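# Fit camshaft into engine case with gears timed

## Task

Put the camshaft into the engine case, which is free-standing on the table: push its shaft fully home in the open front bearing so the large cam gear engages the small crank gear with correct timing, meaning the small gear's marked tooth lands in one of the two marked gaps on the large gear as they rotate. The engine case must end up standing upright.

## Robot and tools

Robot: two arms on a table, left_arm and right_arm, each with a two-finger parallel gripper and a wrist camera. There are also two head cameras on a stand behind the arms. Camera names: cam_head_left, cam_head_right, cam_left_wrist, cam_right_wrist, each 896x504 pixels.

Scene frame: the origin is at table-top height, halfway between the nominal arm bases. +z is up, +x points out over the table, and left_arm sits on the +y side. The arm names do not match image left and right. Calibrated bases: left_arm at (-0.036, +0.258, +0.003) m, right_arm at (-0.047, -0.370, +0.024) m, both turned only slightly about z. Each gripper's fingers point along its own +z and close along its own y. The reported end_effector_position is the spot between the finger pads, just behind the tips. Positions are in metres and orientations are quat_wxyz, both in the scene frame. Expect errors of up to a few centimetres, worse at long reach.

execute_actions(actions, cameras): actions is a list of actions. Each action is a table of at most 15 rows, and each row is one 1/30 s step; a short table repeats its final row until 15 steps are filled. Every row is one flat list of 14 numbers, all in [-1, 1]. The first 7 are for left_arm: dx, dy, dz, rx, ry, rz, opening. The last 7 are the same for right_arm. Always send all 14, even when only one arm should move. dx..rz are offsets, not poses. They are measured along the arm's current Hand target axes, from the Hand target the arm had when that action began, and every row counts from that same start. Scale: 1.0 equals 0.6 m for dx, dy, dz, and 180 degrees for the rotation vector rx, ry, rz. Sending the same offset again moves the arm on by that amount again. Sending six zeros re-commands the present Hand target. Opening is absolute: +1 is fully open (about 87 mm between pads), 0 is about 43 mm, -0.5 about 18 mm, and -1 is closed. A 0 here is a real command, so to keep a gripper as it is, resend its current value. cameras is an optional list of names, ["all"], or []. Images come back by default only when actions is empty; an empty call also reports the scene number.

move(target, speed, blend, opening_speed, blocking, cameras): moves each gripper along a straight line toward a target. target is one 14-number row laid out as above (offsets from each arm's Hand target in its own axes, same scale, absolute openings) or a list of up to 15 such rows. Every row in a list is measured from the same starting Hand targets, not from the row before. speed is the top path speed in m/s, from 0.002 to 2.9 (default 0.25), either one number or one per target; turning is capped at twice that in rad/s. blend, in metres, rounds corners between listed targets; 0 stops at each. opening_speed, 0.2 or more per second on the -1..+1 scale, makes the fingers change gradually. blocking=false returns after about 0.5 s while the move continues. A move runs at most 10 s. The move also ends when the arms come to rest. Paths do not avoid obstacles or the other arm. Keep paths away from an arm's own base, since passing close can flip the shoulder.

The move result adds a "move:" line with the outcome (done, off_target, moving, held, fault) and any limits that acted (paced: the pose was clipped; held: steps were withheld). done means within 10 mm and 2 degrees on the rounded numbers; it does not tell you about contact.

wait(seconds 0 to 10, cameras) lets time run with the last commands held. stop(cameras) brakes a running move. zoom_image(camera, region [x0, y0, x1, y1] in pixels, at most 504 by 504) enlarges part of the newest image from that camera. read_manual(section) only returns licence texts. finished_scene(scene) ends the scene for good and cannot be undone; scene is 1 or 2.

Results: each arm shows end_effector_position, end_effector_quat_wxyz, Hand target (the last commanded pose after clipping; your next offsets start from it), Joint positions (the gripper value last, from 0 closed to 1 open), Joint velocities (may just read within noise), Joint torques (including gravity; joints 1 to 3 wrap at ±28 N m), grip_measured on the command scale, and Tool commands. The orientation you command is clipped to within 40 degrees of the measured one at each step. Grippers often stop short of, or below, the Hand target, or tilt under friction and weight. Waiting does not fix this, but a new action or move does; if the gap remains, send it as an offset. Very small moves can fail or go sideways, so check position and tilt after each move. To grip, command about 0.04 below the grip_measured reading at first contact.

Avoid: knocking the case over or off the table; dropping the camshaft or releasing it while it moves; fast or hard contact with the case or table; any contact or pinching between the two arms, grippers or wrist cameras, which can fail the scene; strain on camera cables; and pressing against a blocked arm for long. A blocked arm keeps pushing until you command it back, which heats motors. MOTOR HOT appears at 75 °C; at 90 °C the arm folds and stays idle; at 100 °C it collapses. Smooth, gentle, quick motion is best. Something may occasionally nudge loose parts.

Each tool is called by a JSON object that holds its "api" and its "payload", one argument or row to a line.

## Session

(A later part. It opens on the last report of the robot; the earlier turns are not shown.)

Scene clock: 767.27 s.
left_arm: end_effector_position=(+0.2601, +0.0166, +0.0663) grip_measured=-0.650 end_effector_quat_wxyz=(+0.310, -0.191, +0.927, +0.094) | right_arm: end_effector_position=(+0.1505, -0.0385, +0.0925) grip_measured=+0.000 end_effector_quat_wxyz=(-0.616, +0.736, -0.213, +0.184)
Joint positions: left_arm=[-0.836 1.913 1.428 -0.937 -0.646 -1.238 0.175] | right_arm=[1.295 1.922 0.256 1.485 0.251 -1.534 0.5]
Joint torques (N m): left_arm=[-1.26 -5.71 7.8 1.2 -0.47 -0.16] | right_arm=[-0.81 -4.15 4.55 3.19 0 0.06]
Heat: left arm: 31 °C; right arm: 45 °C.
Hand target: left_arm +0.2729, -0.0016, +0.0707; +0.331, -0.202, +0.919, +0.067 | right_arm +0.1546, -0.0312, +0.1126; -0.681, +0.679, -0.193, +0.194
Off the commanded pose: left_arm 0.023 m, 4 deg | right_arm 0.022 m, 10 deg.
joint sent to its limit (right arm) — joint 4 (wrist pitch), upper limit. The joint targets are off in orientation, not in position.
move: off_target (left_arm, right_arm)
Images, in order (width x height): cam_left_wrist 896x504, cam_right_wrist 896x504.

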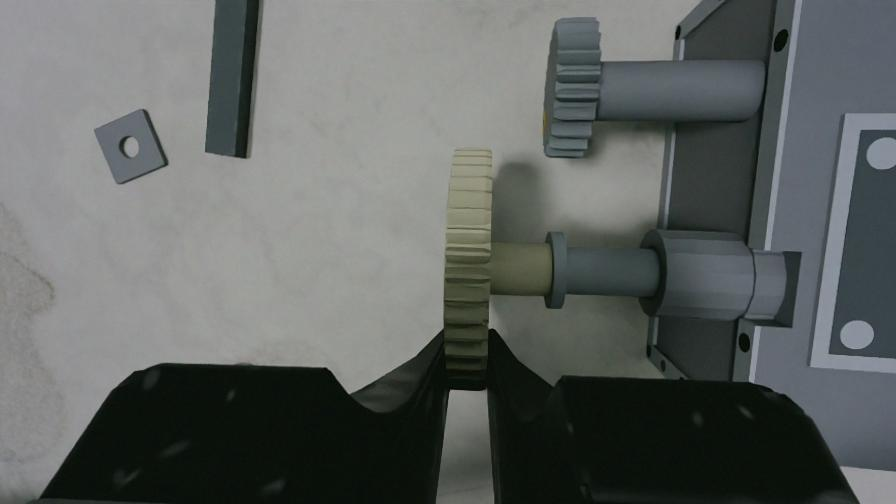

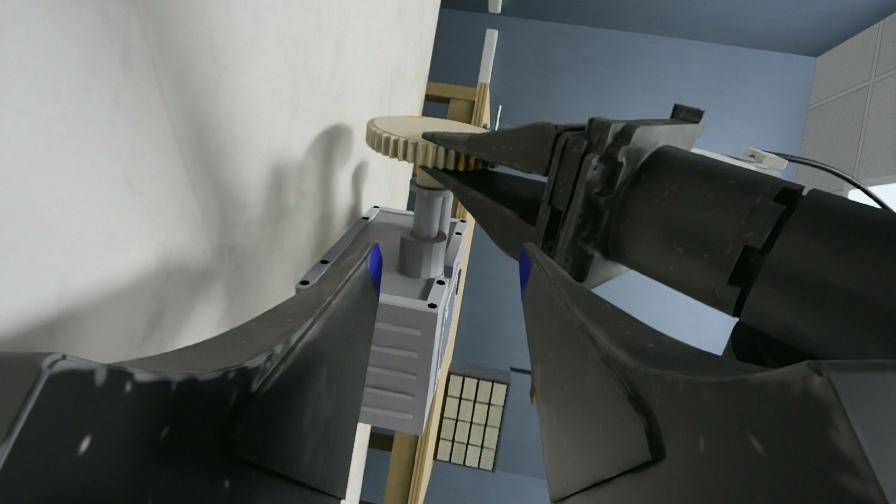

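{"api": "move", "payload": {
  "target": [0.0003,-0.002,0.0012,0.0122,0,-0.010,-0.75,0,0,0,0,0,0,0],
  "speed": 0.04,
  "cameras": ["cam_left_wrist","cam_right_wrist"]
}}

{"api": "zoom_image", "payload": {
  "camera": "cam_left_wrist",
  "region": [430, 0, 730, 340]
}}

{"api": "zoom_image", "payload": {
  "camera": "cam_right_wrist",
  "region": [340, 80, 500, 280]
}}

Scene clock: 793.67 s.
left_arm: end_effector_position=(+0.2607, +0.0173, +0.0651) grip_measured=-0.649 end_effector_quat_wxyz=(+0.314, -0.193, +0.925, +0.093) | right_arm: end_effector_position=(+0.1505, -0.0385, +0.0925) grip_measured=+0.000 end_effector_quat_wxyz=(-0.616, +0.736, -0.213, +0.184)
Joint positions: left_arm=[-0.836 1.909 1.415 -0.923 -0.651 -1.239 0.175] | right_arm=[1.295 1.922 0.256 1.485 0.251 -1.534 0.5]
Joint torques (N m): left_arm=[-0.88 -7.98 4.77 1.65 -0.26 -0.11] | right_arm=[-0.94 -4.05 4.56 3.18 -0.02 0.05]
Heat: left arm: 31 °C; right arm: 46 °C.
Hand target: left_arm +0.2737, -0.0026, +0.0701; +0.336, -0.210, +0.917, +0.044 | right_arm +0.1546, -0.0312, +0.1126; -0.681, +0.679, -0.193, +0.194
Off the commanded pose: left_arm 0.024 m, 6 deg | right_arm 0.022 m, 10 deg.
joint sent to its limit (right arm) — joint 4 (wrist pitch), upper limit. The joint targets are off in orientation, not in position.
move: off_target (left_arm, right_arm)
Images, in order (width x height): cam_left_wrist 896x504, cam_right_wrist 896x504.

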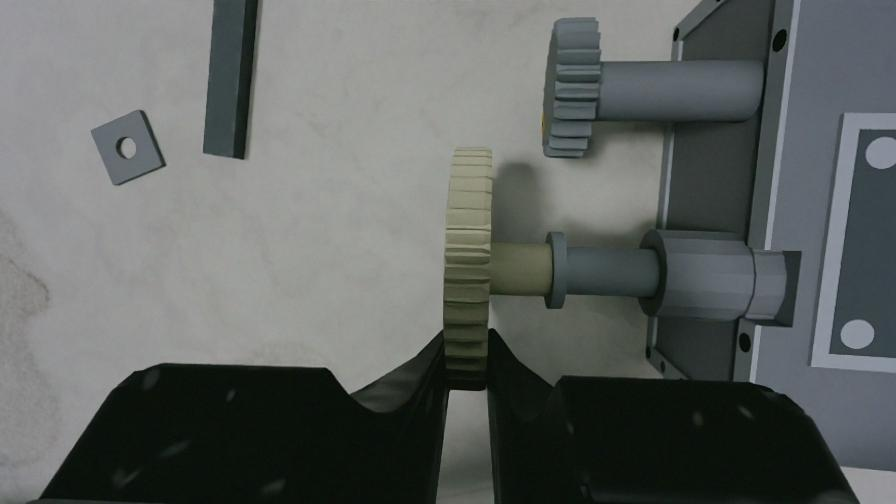

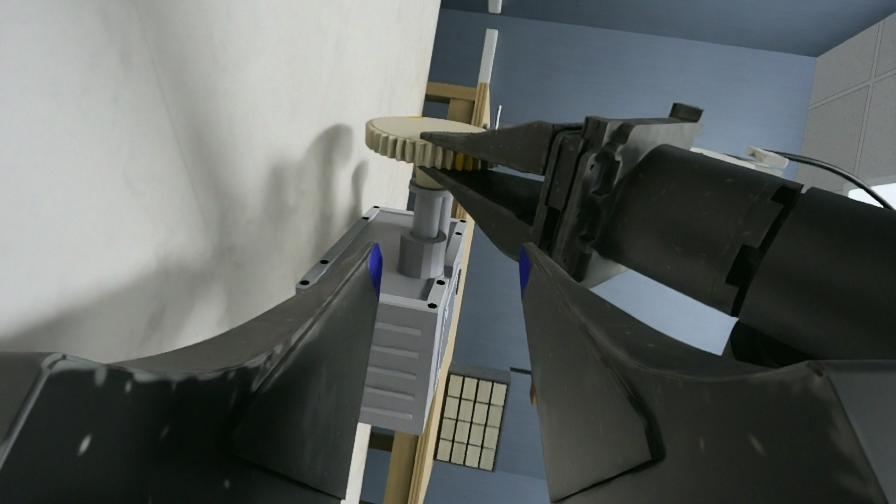

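Scaled by 1.482 from the camera's 896x504 image, which has a finer 1280x720 frame.

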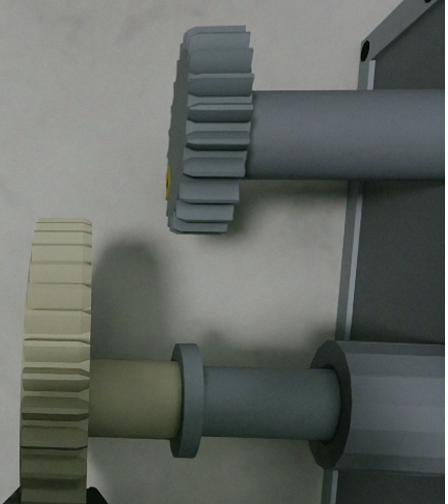

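Scaled by 2.520 from the camera's 896x504 image, which has a finer 1280x720 frame.

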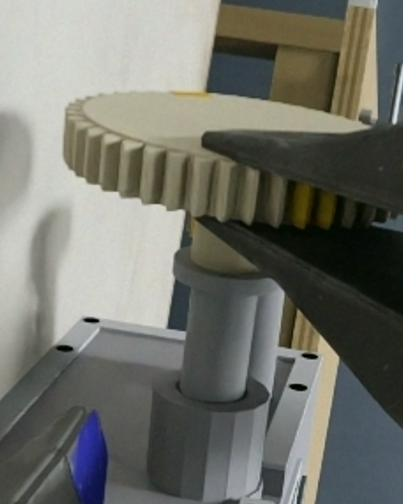

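{"api": "move", "payload": {
  "target": [-0.001,-0.02,0.001,0,0,0,-0.75,0,0,0,0,0,0,0],
  "speed": 0.04,
  "cameras": ["cam_left_wrist","cam_right_wrist"]
}}

{"api": "zoom_image", "payload": {
  "camera": "cam_left_wrist",
  "region": [430, 0, 730, 340]
}}

{"api": "zoom_image", "payload": {
  "camera": "cam_right_wrist",
  "region": [340, 80, 500, 280]
}}

Scene clock: 813.07 s.
left_arm: end_effector_position=(+0.2615, +0.0148, +0.0659) grip_measured=-0.649 end_effector_quat_wxyz=(+0.313, -0.192, +0.925, +0.093) | right_arm: end_effector_position=(+0.1505, -0.0385, +0.0925) grip_measured=+0.000 end_effector_quat_wxyz=(-0.616, +0.736, -0.213, +0.184)
Joint positions: left_arm=[-0.838 1.918 1.431 -0.932 -0.651 -1.241 0.175] | right_arm=[1.295 1.922 0.256 1.485 0.251 -1.534 0.5]
Joint torques (N m): left_arm=[-1.13 -5.83 8.06 1.56 -0.3 -0.15] | right_arm=[-0.88 -3.97 4.57 3.16 -0.02 0.05]
Heat: left arm: 30 °C; right arm: 46 °C.
Hand target: left_arm +0.2794, -0.0130, +0.0706; +0.336, -0.210, +0.917, +0.044 | right_arm +0.1546, -0.0312, +0.1126; -0.681, +0.679, -0.193, +0.194
Off the commanded pose: left_arm 0.034 m, 7 deg | right_arm 0.022 m, 10 deg.
joint sent to its limit (right arm) — joint 4 (wrist pitch), upper limit. The joint targets are off in orientation, not in position.
move: off_target (left_arm, right_arm)
Images, in order (width x height): cam_left_wrist 896x504, cam_right_wrist 896x504.

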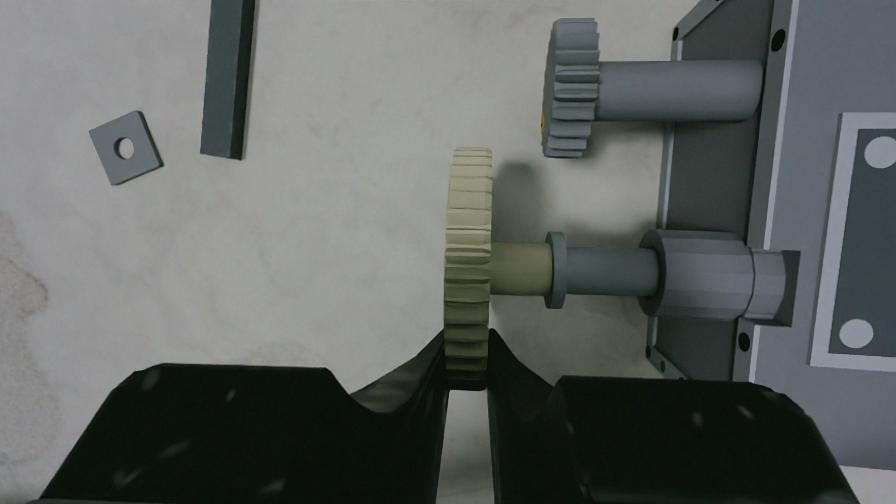

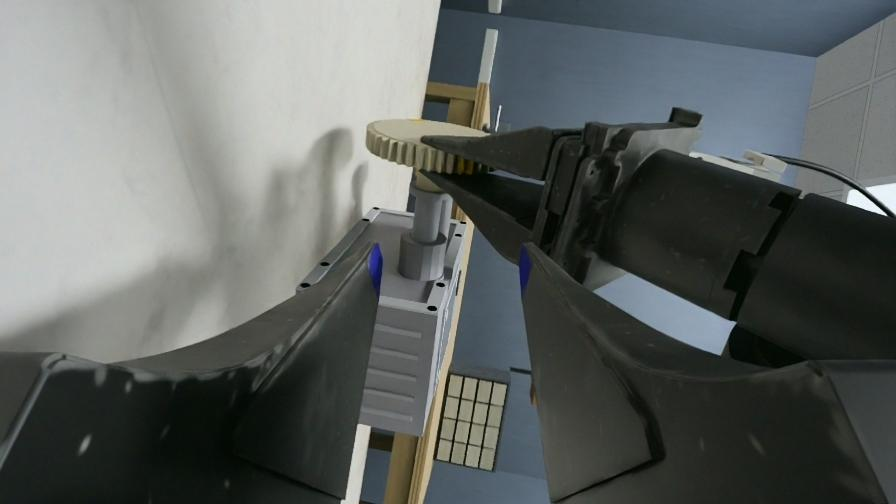

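Scaled by 1.482 from the camera's 896x504 image, which has a finer 1280x720 frame.

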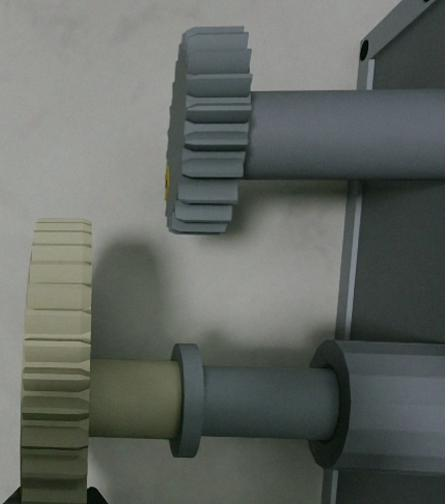

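Scaled by 2.520 from the camera's 896x504 image, which has a finer 1280x720 frame.

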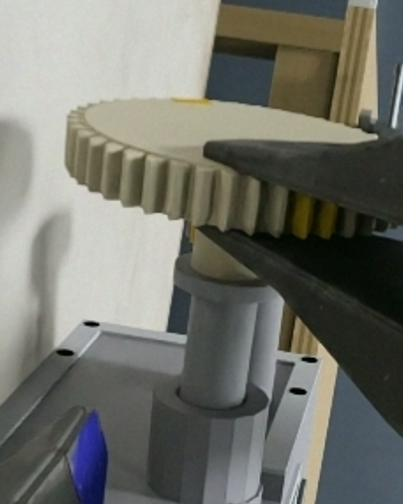

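{"api": "move", "payload": {
  "target": [0.001,0.035,-0.002,-0.003,0,-0.008,-0.75,0,0,0,0,0,0,0],
  "speed": 0.04,
  "cameras": ["cam_left_wrist","cam_right_wrist"]
}}

{"api": "zoom_image", "payload": {
  "camera": "cam_left_wrist",
  "region": [430, 0, 730, 340]
}}

{"api": "zoom_image", "payload": {
  "camera": "cam_right_wrist",
  "region": [380, 160, 480, 300]
}}

Scene clock: 829.90 s.
left_arm: end_effector_position=(+0.2608, +0.0154, +0.0628) grip_measured=-0.649 end_effector_quat_wxyz=(+0.321, -0.206, +0.921, +0.077) | right_arm: end_effector_position=(+0.1505, -0.0385, +0.0925) grip_measured=+0.000 end_effector_quat_wxyz=(-0.616, +0.736, -0.213, +0.184)
Joint positions: left_arm=[-0.838 1.891 1.377 -0.876 -0.651 -1.26 0.175] | right_arm=[1.295 1.922 0.256 1.485 0.251 -1.534 0.5]
Joint torques (N m): left_arm=[-0.21 -8.43 4.6 1.32 -0.3 -0.13] | right_arm=[-0.85 -4.05 4.48 3.19 -0.03 0.05]
Heat: left arm: 33 °C; right arm: 47 °C.
Hand target: left_arm +0.2696, +0.0056, +0.0699; +0.335, -0.223, +0.914, +0.044 | right_arm +0.1546, -0.0312, +0.1126; -0.681, +0.679, -0.193, +0.194
Off the commanded pose: left_arm 0.015 m, 5 deg | right_arm 0.022 m, 10 deg.
joint sent to its limit (right arm) — joint 4 (wrist pitch), upper limit. The joint targets are off in orientation, not in position.
move: off_target (left_arm, right_arm)
Images, in order (width x height): cam_left_wrist 896x504, cam_right_wrist 896x504.

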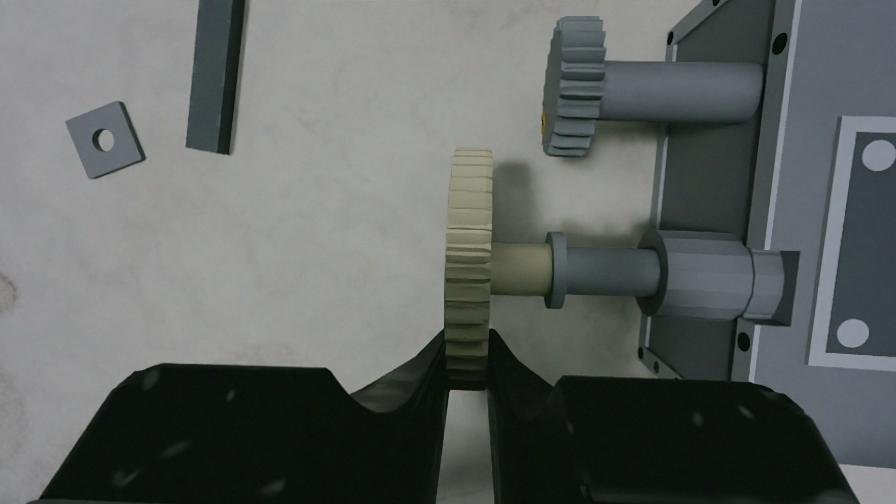

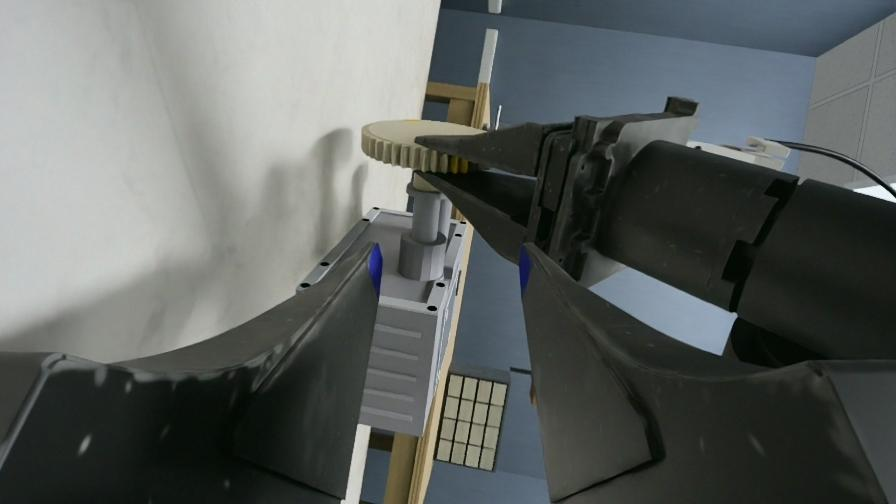

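Scaled by 1.482 from the camera's 896x504 image, which has a finer 1280x720 frame.

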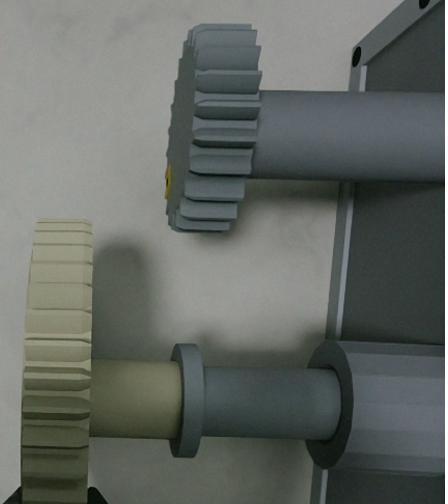

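Scaled by 3.600 from the camera's 896x504 image, which has a finer 1280x720 frame.

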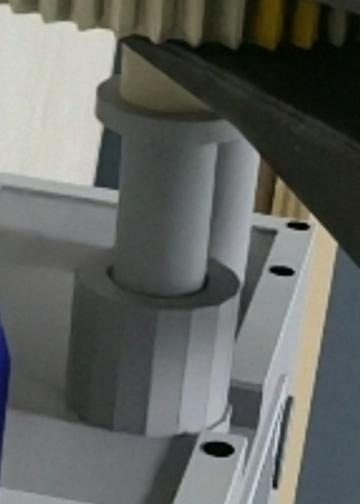

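{"api": "move", "payload": {
  "target": [
    [0.001,0,0.001,-0.006,0,0.005,-0.75,0,0,0,0,0,0,0],
    [0.0005,-0.028,0.002,-0.003,0,0.0025,-0.75,0,0,0,0,0,0,0]
  ],
  "speed": 0.04,
  "cameras": ["cam_left_wrist","cam_right_wrist"]
}}

{"api": "zoom_image", "payload": {
  "camera": "cam_left_wrist",
  "region": [430, 0, 730, 340]
}}

{"api": "zoom_image", "payload": {
  "camera": "cam_right_wrist",
  "region": [380, 160, 480, 300]
}}

Scene clock: 839.90 s.
left_arm: end_effector_position=(+0.2614, +0.0148, +0.0653) grip_measured=-0.650 end_effector_quat_wxyz=(+0.314, -0.202, +0.923, +0.092) | right_arm: end_effector_position=(+0.1505, -0.0385, +0.0925) grip_measured=+0.000 end_effector_quat_wxyz=(-0.616, +0.736, -0.213, +0.184)
Joint positions: left_arm=[-0.838 1.92 1.431 -0.935 -0.652 -1.263 0.175] | right_arm=[1.295 1.922 0.256 1.485 0.251 -1.534 0.5]
Joint torques (N m): left_arm=[-1.07 -5.81 8.03 1.39 -0.34 -0.22] | right_arm=[-0.92 -4.07 4.53 3.17 -0.02 0.07]
Heat: left arm: 31 °C; right arm: 47 °C.
Hand target: left_arm +0.2775, -0.0093, +0.0700; +0.334, -0.221, +0.915, +0.050 | right_arm +0.1546, -0.0312, +0.1126; -0.681, +0.679, -0.193, +0.194
Off the commanded pose: left_arm 0.029 m, 6 deg | right_arm 0.022 m, 10 deg.
joint sent to its limit (right arm) — joint 4 (wrist pitch), upper limit. The joint targets are off in orientation, not in position.
move: off_target (left_arm, right_arm)
Images, in order (width x height): cam_left_wrist 896x504, cam_right_wrist 896x504.

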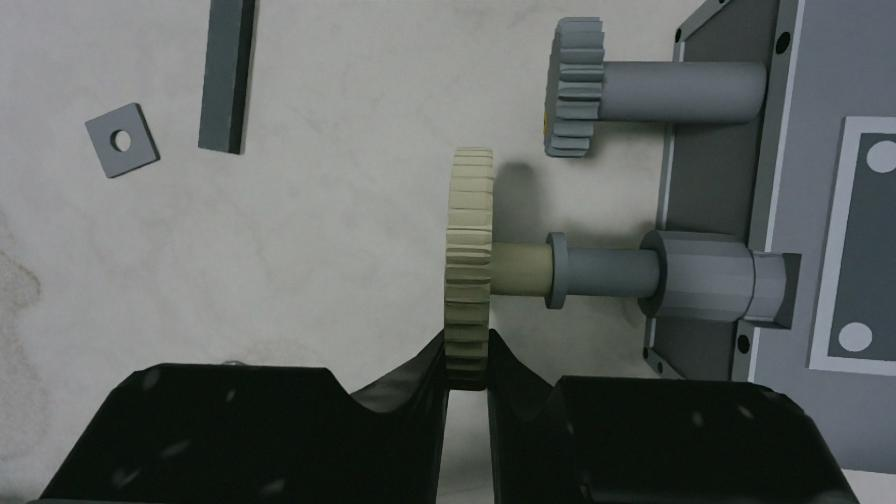

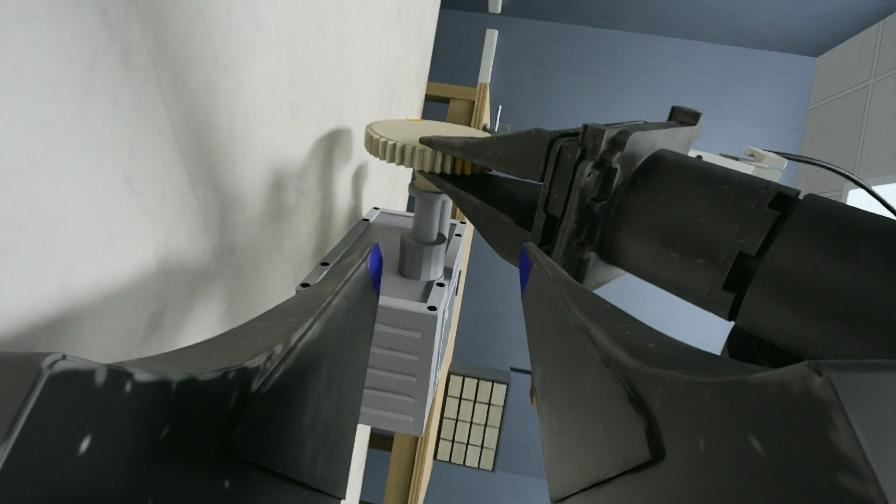

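Scaled by 1.482 from the camera's 896x504 image, which has a finer 1280x720 frame.

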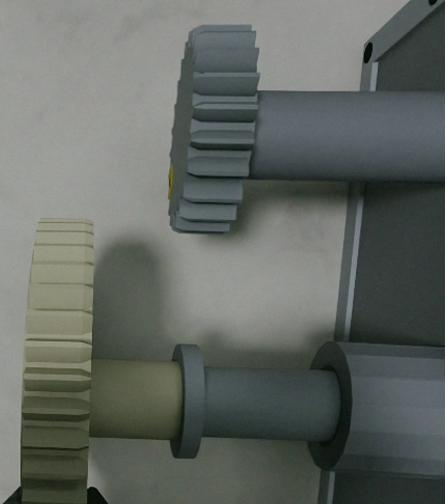

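Scaled by 3.600 from the camera's 896x504 image, which has a finer 1280x720 frame.

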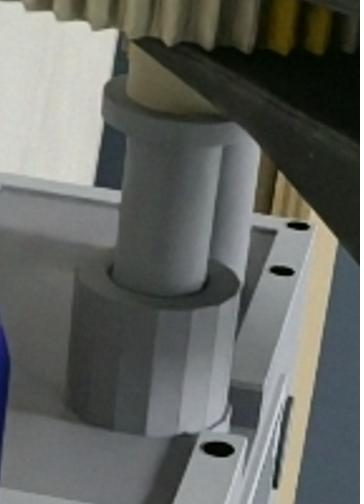

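{"api": "move", "payload": {
  "target": [
    [0.001,-0.005,0.002,0.02,0,-0.016,-0.75,0,0,0,0,0,0,0],
    [0.001,-0.01,0.002,0.013,0,-0.0246,-0.75,0,0,0,0,0,0,0],
    [0.001,-0.01,0.002,0.027,0,-0.0074,-0.75,0,0,0,0,0,0,0],
    [0.001,-0.01,0.002,0.028,0,-0.023,-0.75,0,0,0,0,0,0,0]
  ],
  "speed": 0.06,
  "cameras": ["cam_left_wrist","cam_right_wrist"]
}}

{"api": "zoom_image", "payload": {
  "camera": "cam_left_wrist",
  "region": [430, 0, 730, 340]
}}

{"api": "zoom_image", "payload": {
  "camera": "cam_right_wrist",
  "region": [380, 160, 480, 300]
}}

Scene clock: 863.73 s.
left_arm: end_effector_position=(+0.2631, +0.0118, +0.0622) grip_measured=-0.650 end_effector_quat_wxyz=(+0.324, -0.205, +0.921, +0.068) | right_arm: end_effector_position=(+0.1505, -0.0385, +0.0925) grip_measured=+0.000 end_effector_quat_wxyz=(-0.616, +0.736, -0.213, +0.184)
Joint positions: left_arm=[-0.838 1.887 1.368 -0.846 -0.647 -1.251 0.175] | right_arm=[1.295 1.922 0.256 1.485 0.251 -1.534 0.5]
Joint torques (N m): left_arm=[-0.38 -8.08 4.86 1.99 -0.1 -0.33] | right_arm=[-0.84 -4.11 4.52 3.19 -0.01 0.03]
Heat: left arm: 34 °C; right arm: 48 °C.
Hand target: left_arm +0.2804, -0.0147, +0.0690; +0.345, -0.239, +0.907, -0.003 | right_arm +0.1546, -0.0312, +0.1126; -0.681, +0.679, -0.193, +0.194
Off the commanded pose: left_arm 0.032 m, 9 deg | right_arm 0.022 m, 10 deg.
joint sent to its limit (right arm) — joint 4 (wrist pitch), upper limit. The joint targets are off in orientation, not in position.
move: off_target (left_arm, right_arm)
Images, in order (width x height): cam_left_wrist 896x504, cam_right_wrist 896x504.

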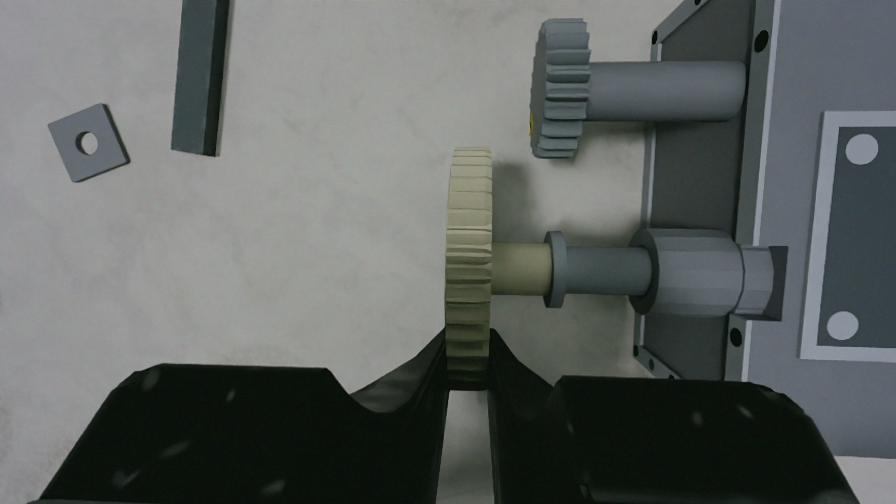

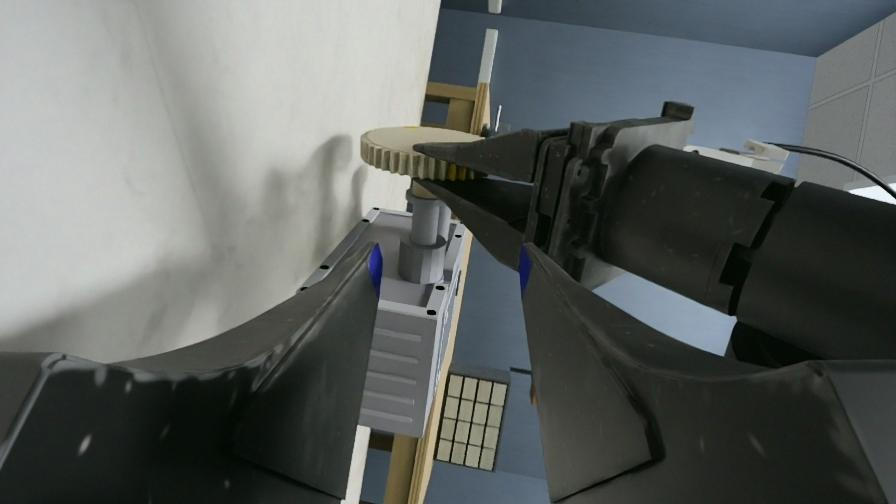

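Scaled by 1.482 from the camera's 896x504 image, which has a finer 1280x720 frame.

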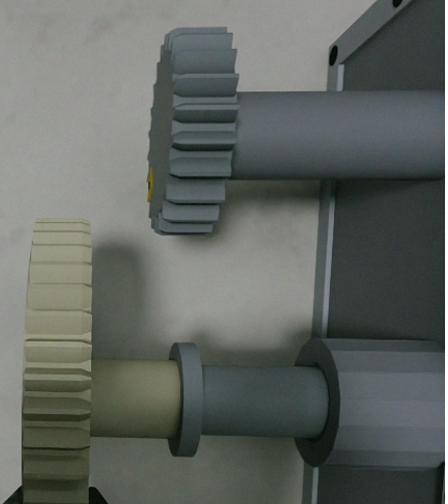

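Scaled by 3.600 from the camera's 896x504 image, which has a finer 1280x720 frame.

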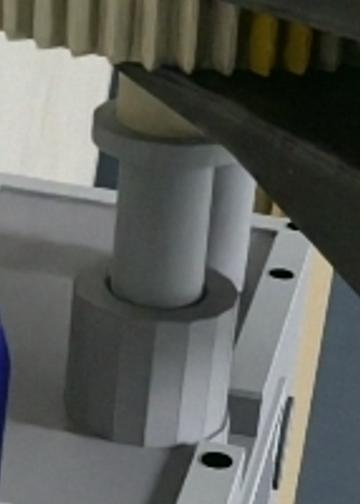

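{"api": "move", "payload": {
  "target": [
    [0,-0.006,0,-0.008,0,0.007,-0.75,0,0,0,0,0,0,0],
    [0,-0.01,0,-0.005,0,-0.008,-0.75,0,0,0,0,0,0,0],
    [0,-0.012,0,0.006,0,0.006,-0.75,0,0,0,0,0,0,0],
    [0,-0.014,0,-0.006,0,0.004,-0.75,0,0,0,0,0,0,0],
    [0,-0.016,0,0,0,0,-0.75,0,0,0,0,0,0,0]
  ],
  "speed": 0.06,
  "cameras": ["cam_left_wrist","cam_right_wrist"]
}}

{"api": "zoom_image", "payload": {
  "camera": "cam_left_wrist",
  "region": [430, 0, 730, 340]
}}

{"api": "zoom_image", "payload": {
  "camera": "cam_right_wrist",
  "region": [380, 160, 480, 300]
}}

Scene clock: 874.30 s.
left_arm: end_effector_position=(+0.2628, +0.0106, +0.0630) grip_measured=-0.650 end_effector_quat_wxyz=(+0.320, -0.208, +0.922, +0.069) | right_arm: end_effector_position=(+0.1505, -0.0385, +0.0925) grip_measured=+0.000 end_effector_quat_wxyz=(-0.616, +0.736, -0.213, +0.184)
Joint positions: left_arm=[-0.838 1.897 1.388 -0.868 -0.642 -1.262 0.175] | right_arm=[1.295 1.922 0.256 1.485 0.251 -1.534 0.5]
Joint torques (N m): left_arm=[-0.88 -6.9 6.9 2 -0.16 -0.3] | right_arm=[-0.85 -4.11 4.52 3.18 -0.04 0.06]
Heat: left arm: 33 °C; right arm: 48 °C.
Hand target: left_arm +0.2845, -0.0231, +0.0706; +0.345, -0.239, +0.907, -0.003 | right_arm +0.1546, -0.0312, +0.1126; -0.681, +0.679, -0.193, +0.194
Off the commanded pose: left_arm 0.041 m, 10 deg | right_arm 0.022 m, 10 deg.
joint sent to its limit (right arm) — joint 4 (wrist pitch), upper limit. The joint targets are off in orientation, not in position.
move: off_target (left_arm, right_arm)
Images, in order (width x height): cam_left_wrist 896x504, cam_right_wrist 896x504.

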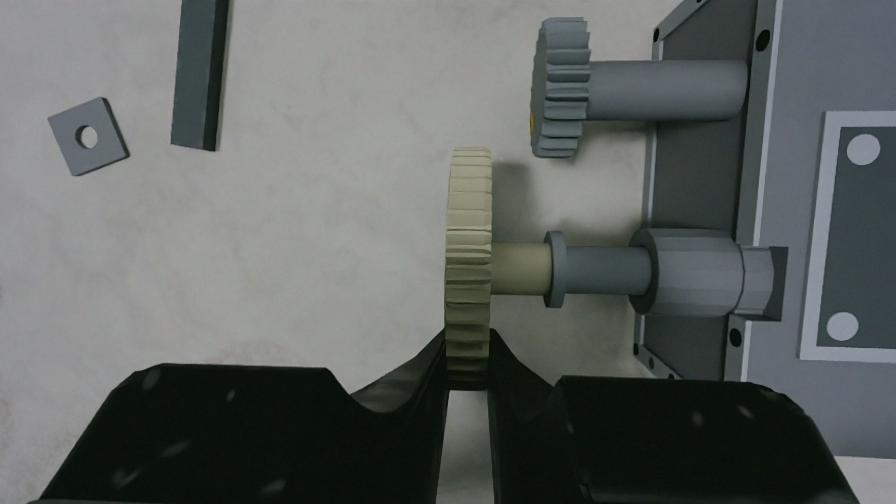

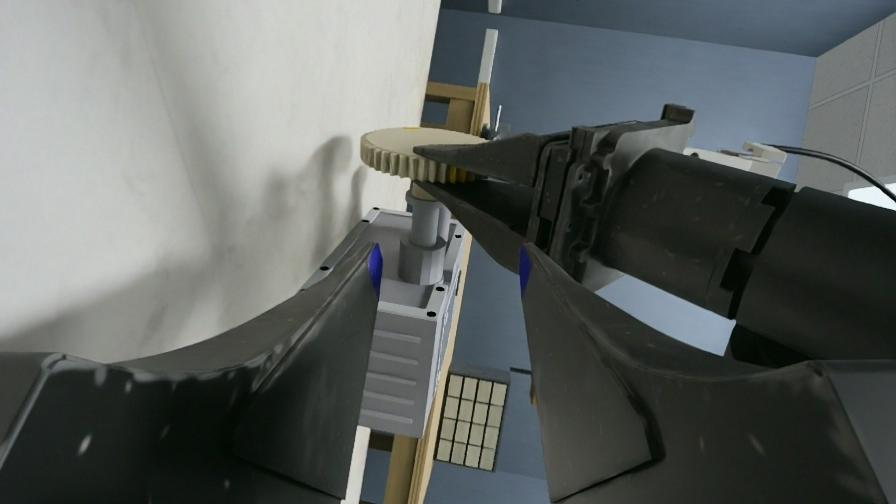

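Scaled by 1.482 from the camera's 896x504 image, which has a finer 1280x720 frame.

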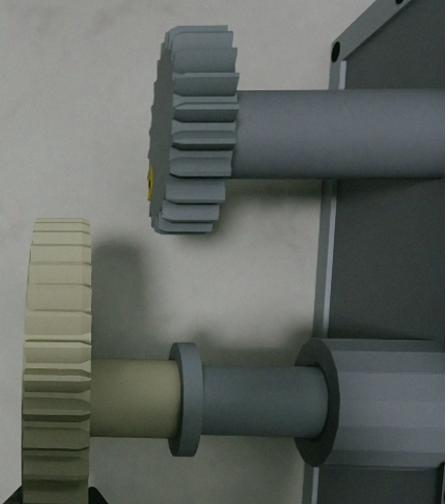

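Scaled by 3.600 from the camera's 896x504 image, which has a finer 1280x720 frame.

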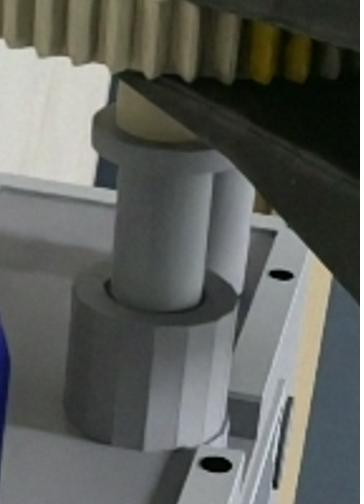

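{"api": "move", "payload": {
  "target": [
    [0.0,0.04,0,-0.008,0,0.007,-0.75,0,0,0,0,0,0,0],
    [0.0,0.04,0,-0.008,0,0.007,-0.5,0,0,0,0,0,0,0]
  ],
  "speed": 0.05,
  "opening_speed": 0.3,
  "cameras": ["cam_left_wrist","cam_right_wrist"]
}}

{"api": "zoom_image", "payload": {
  "camera": "cam_right_wrist",
  "region": [340, 80, 500, 300]
}}

Scene clock: 886.40 s.
left_arm: end_effector_position=(+0.2652, +0.0087, +0.0594) grip_measured=-0.500 end_effector_quat_wxyz=(+0.331, -0.216, +0.917, +0.047) | right_arm: end_effector_position=(+0.1505, -0.0385, +0.0925) grip_measured=+0.000 end_effector_quat_wxyz=(-0.616, +0.736, -0.213, +0.184)
Joint positions: left_arm=[-0.837 1.867 1.323 -0.778 -0.642 -1.26 0.25] | right_arm=[1.295 1.922 0.256 1.485 0.251 -1.534 0.5]
Joint torques (N m): left_arm=[-0.02 -7.95 5.03 1.42 -0.2 -0.13] | right_arm=[-0.85 -4.1 4.45 3.18 -0.02 0.06]
Heat: left arm: 32 °C; right arm: 49 °C.
Hand target: left_arm +0.2742, -0.0019, +0.0666; +0.342, -0.234, +0.910, +0.013 | right_arm +0.1546, -0.0312, +0.1126; -0.681, +0.679, -0.193, +0.194
Off the commanded pose: left_arm 0.016 m, 5 deg | right_arm 0.022 m, 10 deg.
joint sent to its limit (right arm) — joint 4 (wrist pitch), upper limit. The joint targets are off in orientation, not in position.
move: off_target (left_arm, right_arm); target 2's new opening was sent with left_arm's hand 0.018 m and 6 deg from that target
Images, in order (width x height): cam_left_wrist 896x504, cam_right_wrist 896x504.

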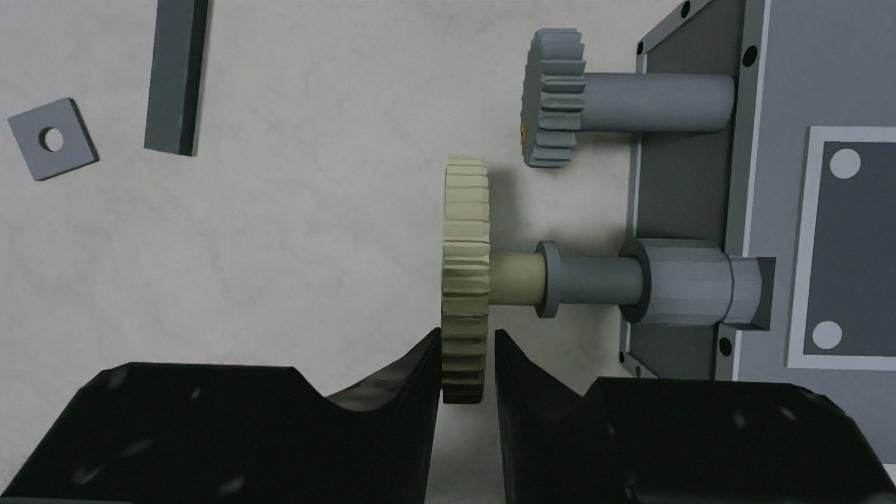

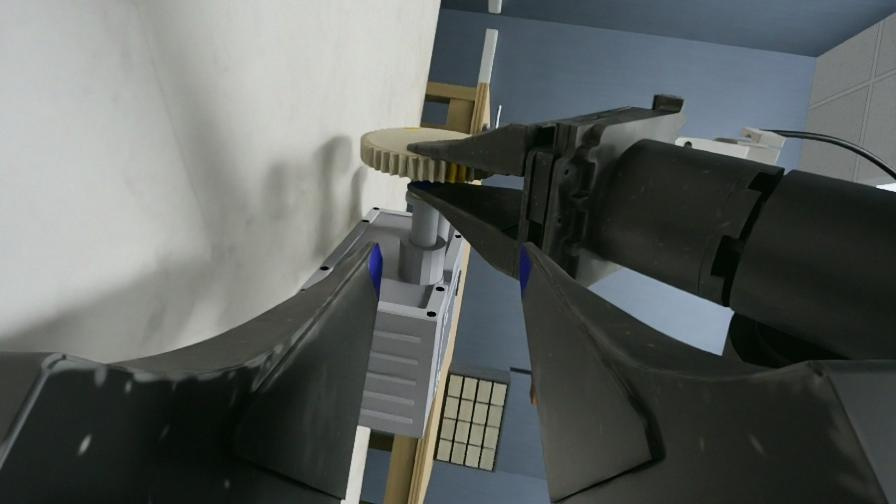

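Scaled by 2.291 from the camera's 896x504 image, which has a finer 1280x720 frame.

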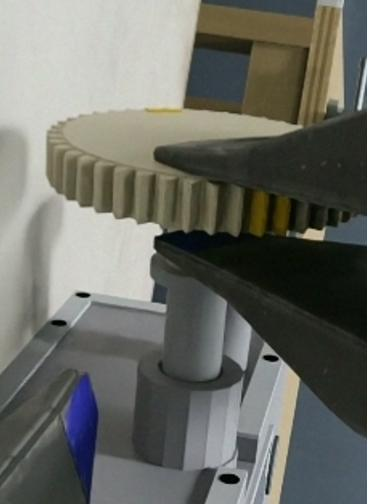

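{"api": "move", "payload": {
  "target": [
    [0,0,0,0,0,0,-0.2,0,0,0,0,0,0,0],
    [0,0,-0.12,0,0,0,-0.2,0,0,0,0,0,0,0]
  ],
  "speed": 0.08,
  "opening_speed": 0.4,
  "cameras": ["all"]
}}

{"api": "zoom_image", "payload": {
  "camera": "cam_right_wrist",
  "region": [340, 80, 500, 300]
}}

{"api": "zoom_image", "payload": {
  "camera": "cam_left_wrist",
  "region": [430, 60, 830, 400]
}}

Scene clock: 902.83 s.
left_arm: end_effector_position=(+0.2280, -0.0132, +0.1052) grip_measured=-0.200 end_effector_quat_wxyz=(+0.331, -0.228, +0.916, +0.026) | right_arm: end_effector_position=(+0.1505, -0.0385, +0.0925) grip_measured=+0.000 end_effector_quat_wxyz=(-0.616, +0.736, -0.213, +0.184)
Joint positions: left_arm=[-0.951 1.803 1.433 -1.002 -0.65 -1.415 0.4] | right_arm=[1.295 1.922 0.256 1.485 0.251 -1.534 0.5]
Joint torques (N m): left_arm=[-0.84 -8.36 7.08 0.6 -0.49 -0.09] | right_arm=[-0.85 -3.99 4.44 3.2 -0.01 0.05]
Heat: left arm: 31 °C; right arm: 49 °C.
Hand target: left_arm +0.2298, -0.0150, +0.1217; +0.342, -0.234, +0.910, +0.013 | right_arm +0.1546, -0.0312, +0.1126; -0.681, +0.679, -0.193, +0.194
Off the commanded pose: left_arm 0.017 m, 2 deg | right_arm 0.022 m, 10 deg.
joint sent to its limit (right arm) — joint 4 (wrist pitch), upper limit. The joint targets are off in orientation, not in position.
move: off_target (left_arm, right_arm)

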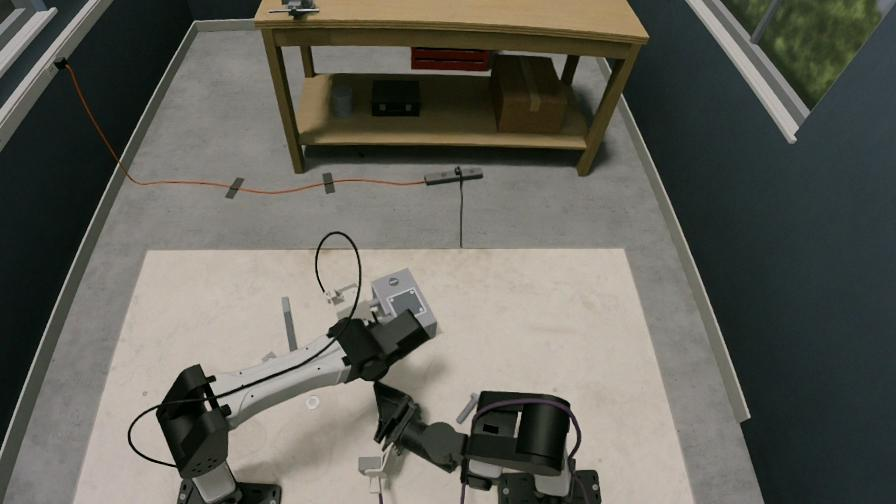

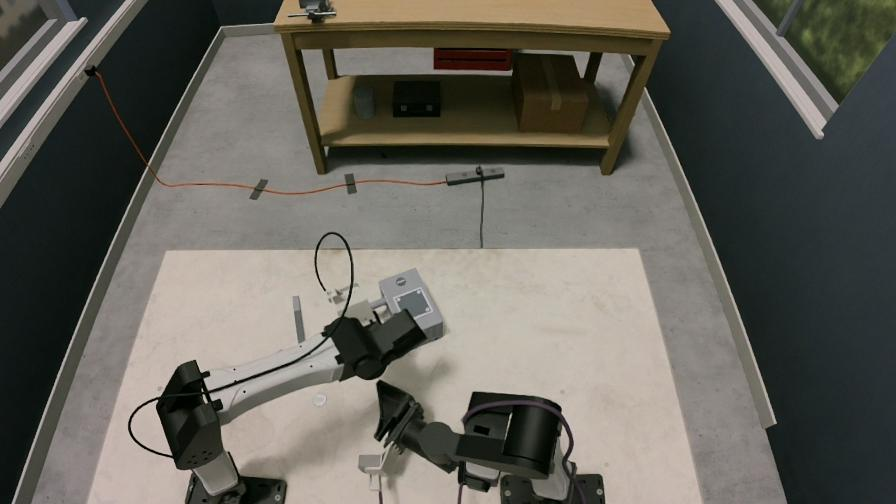

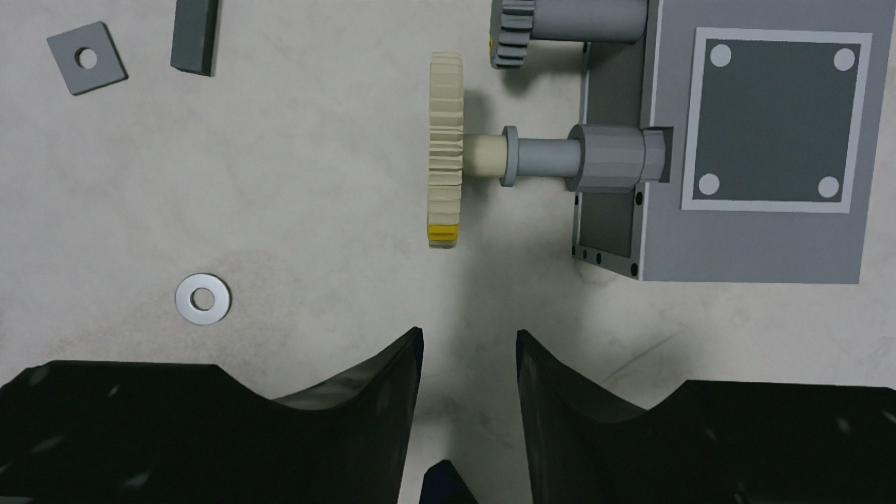

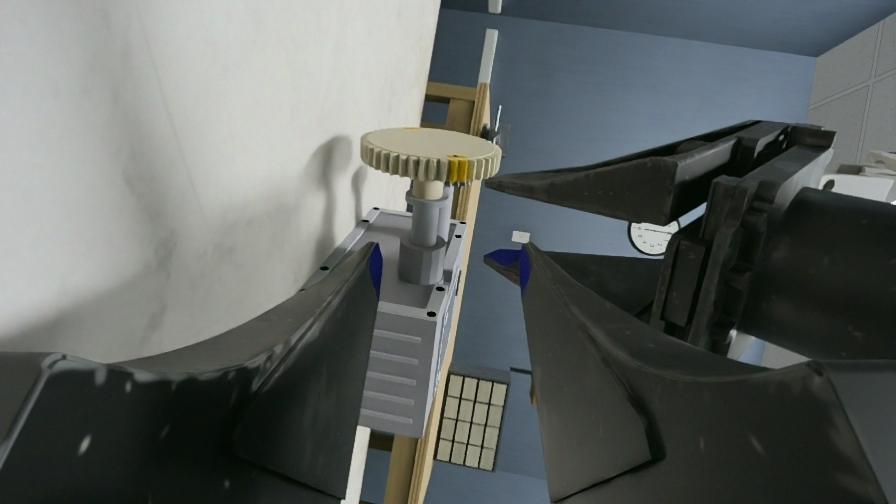

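Scaled by 2.291 from the camera's 896x504 image, which has a finer 1280x720 frame.

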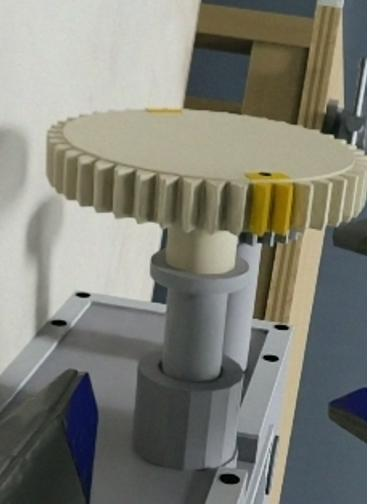

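Scaled by 1.260 from the camera's 896x504 image, which has a finer 1280x720 frame.

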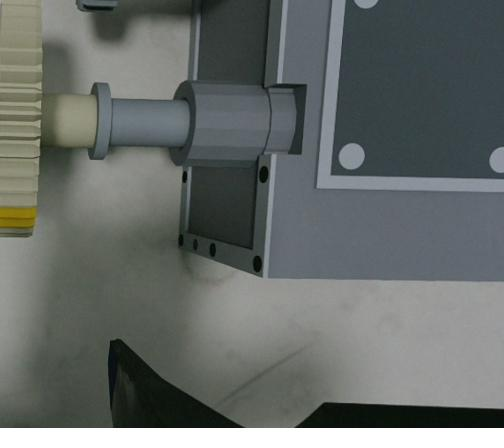

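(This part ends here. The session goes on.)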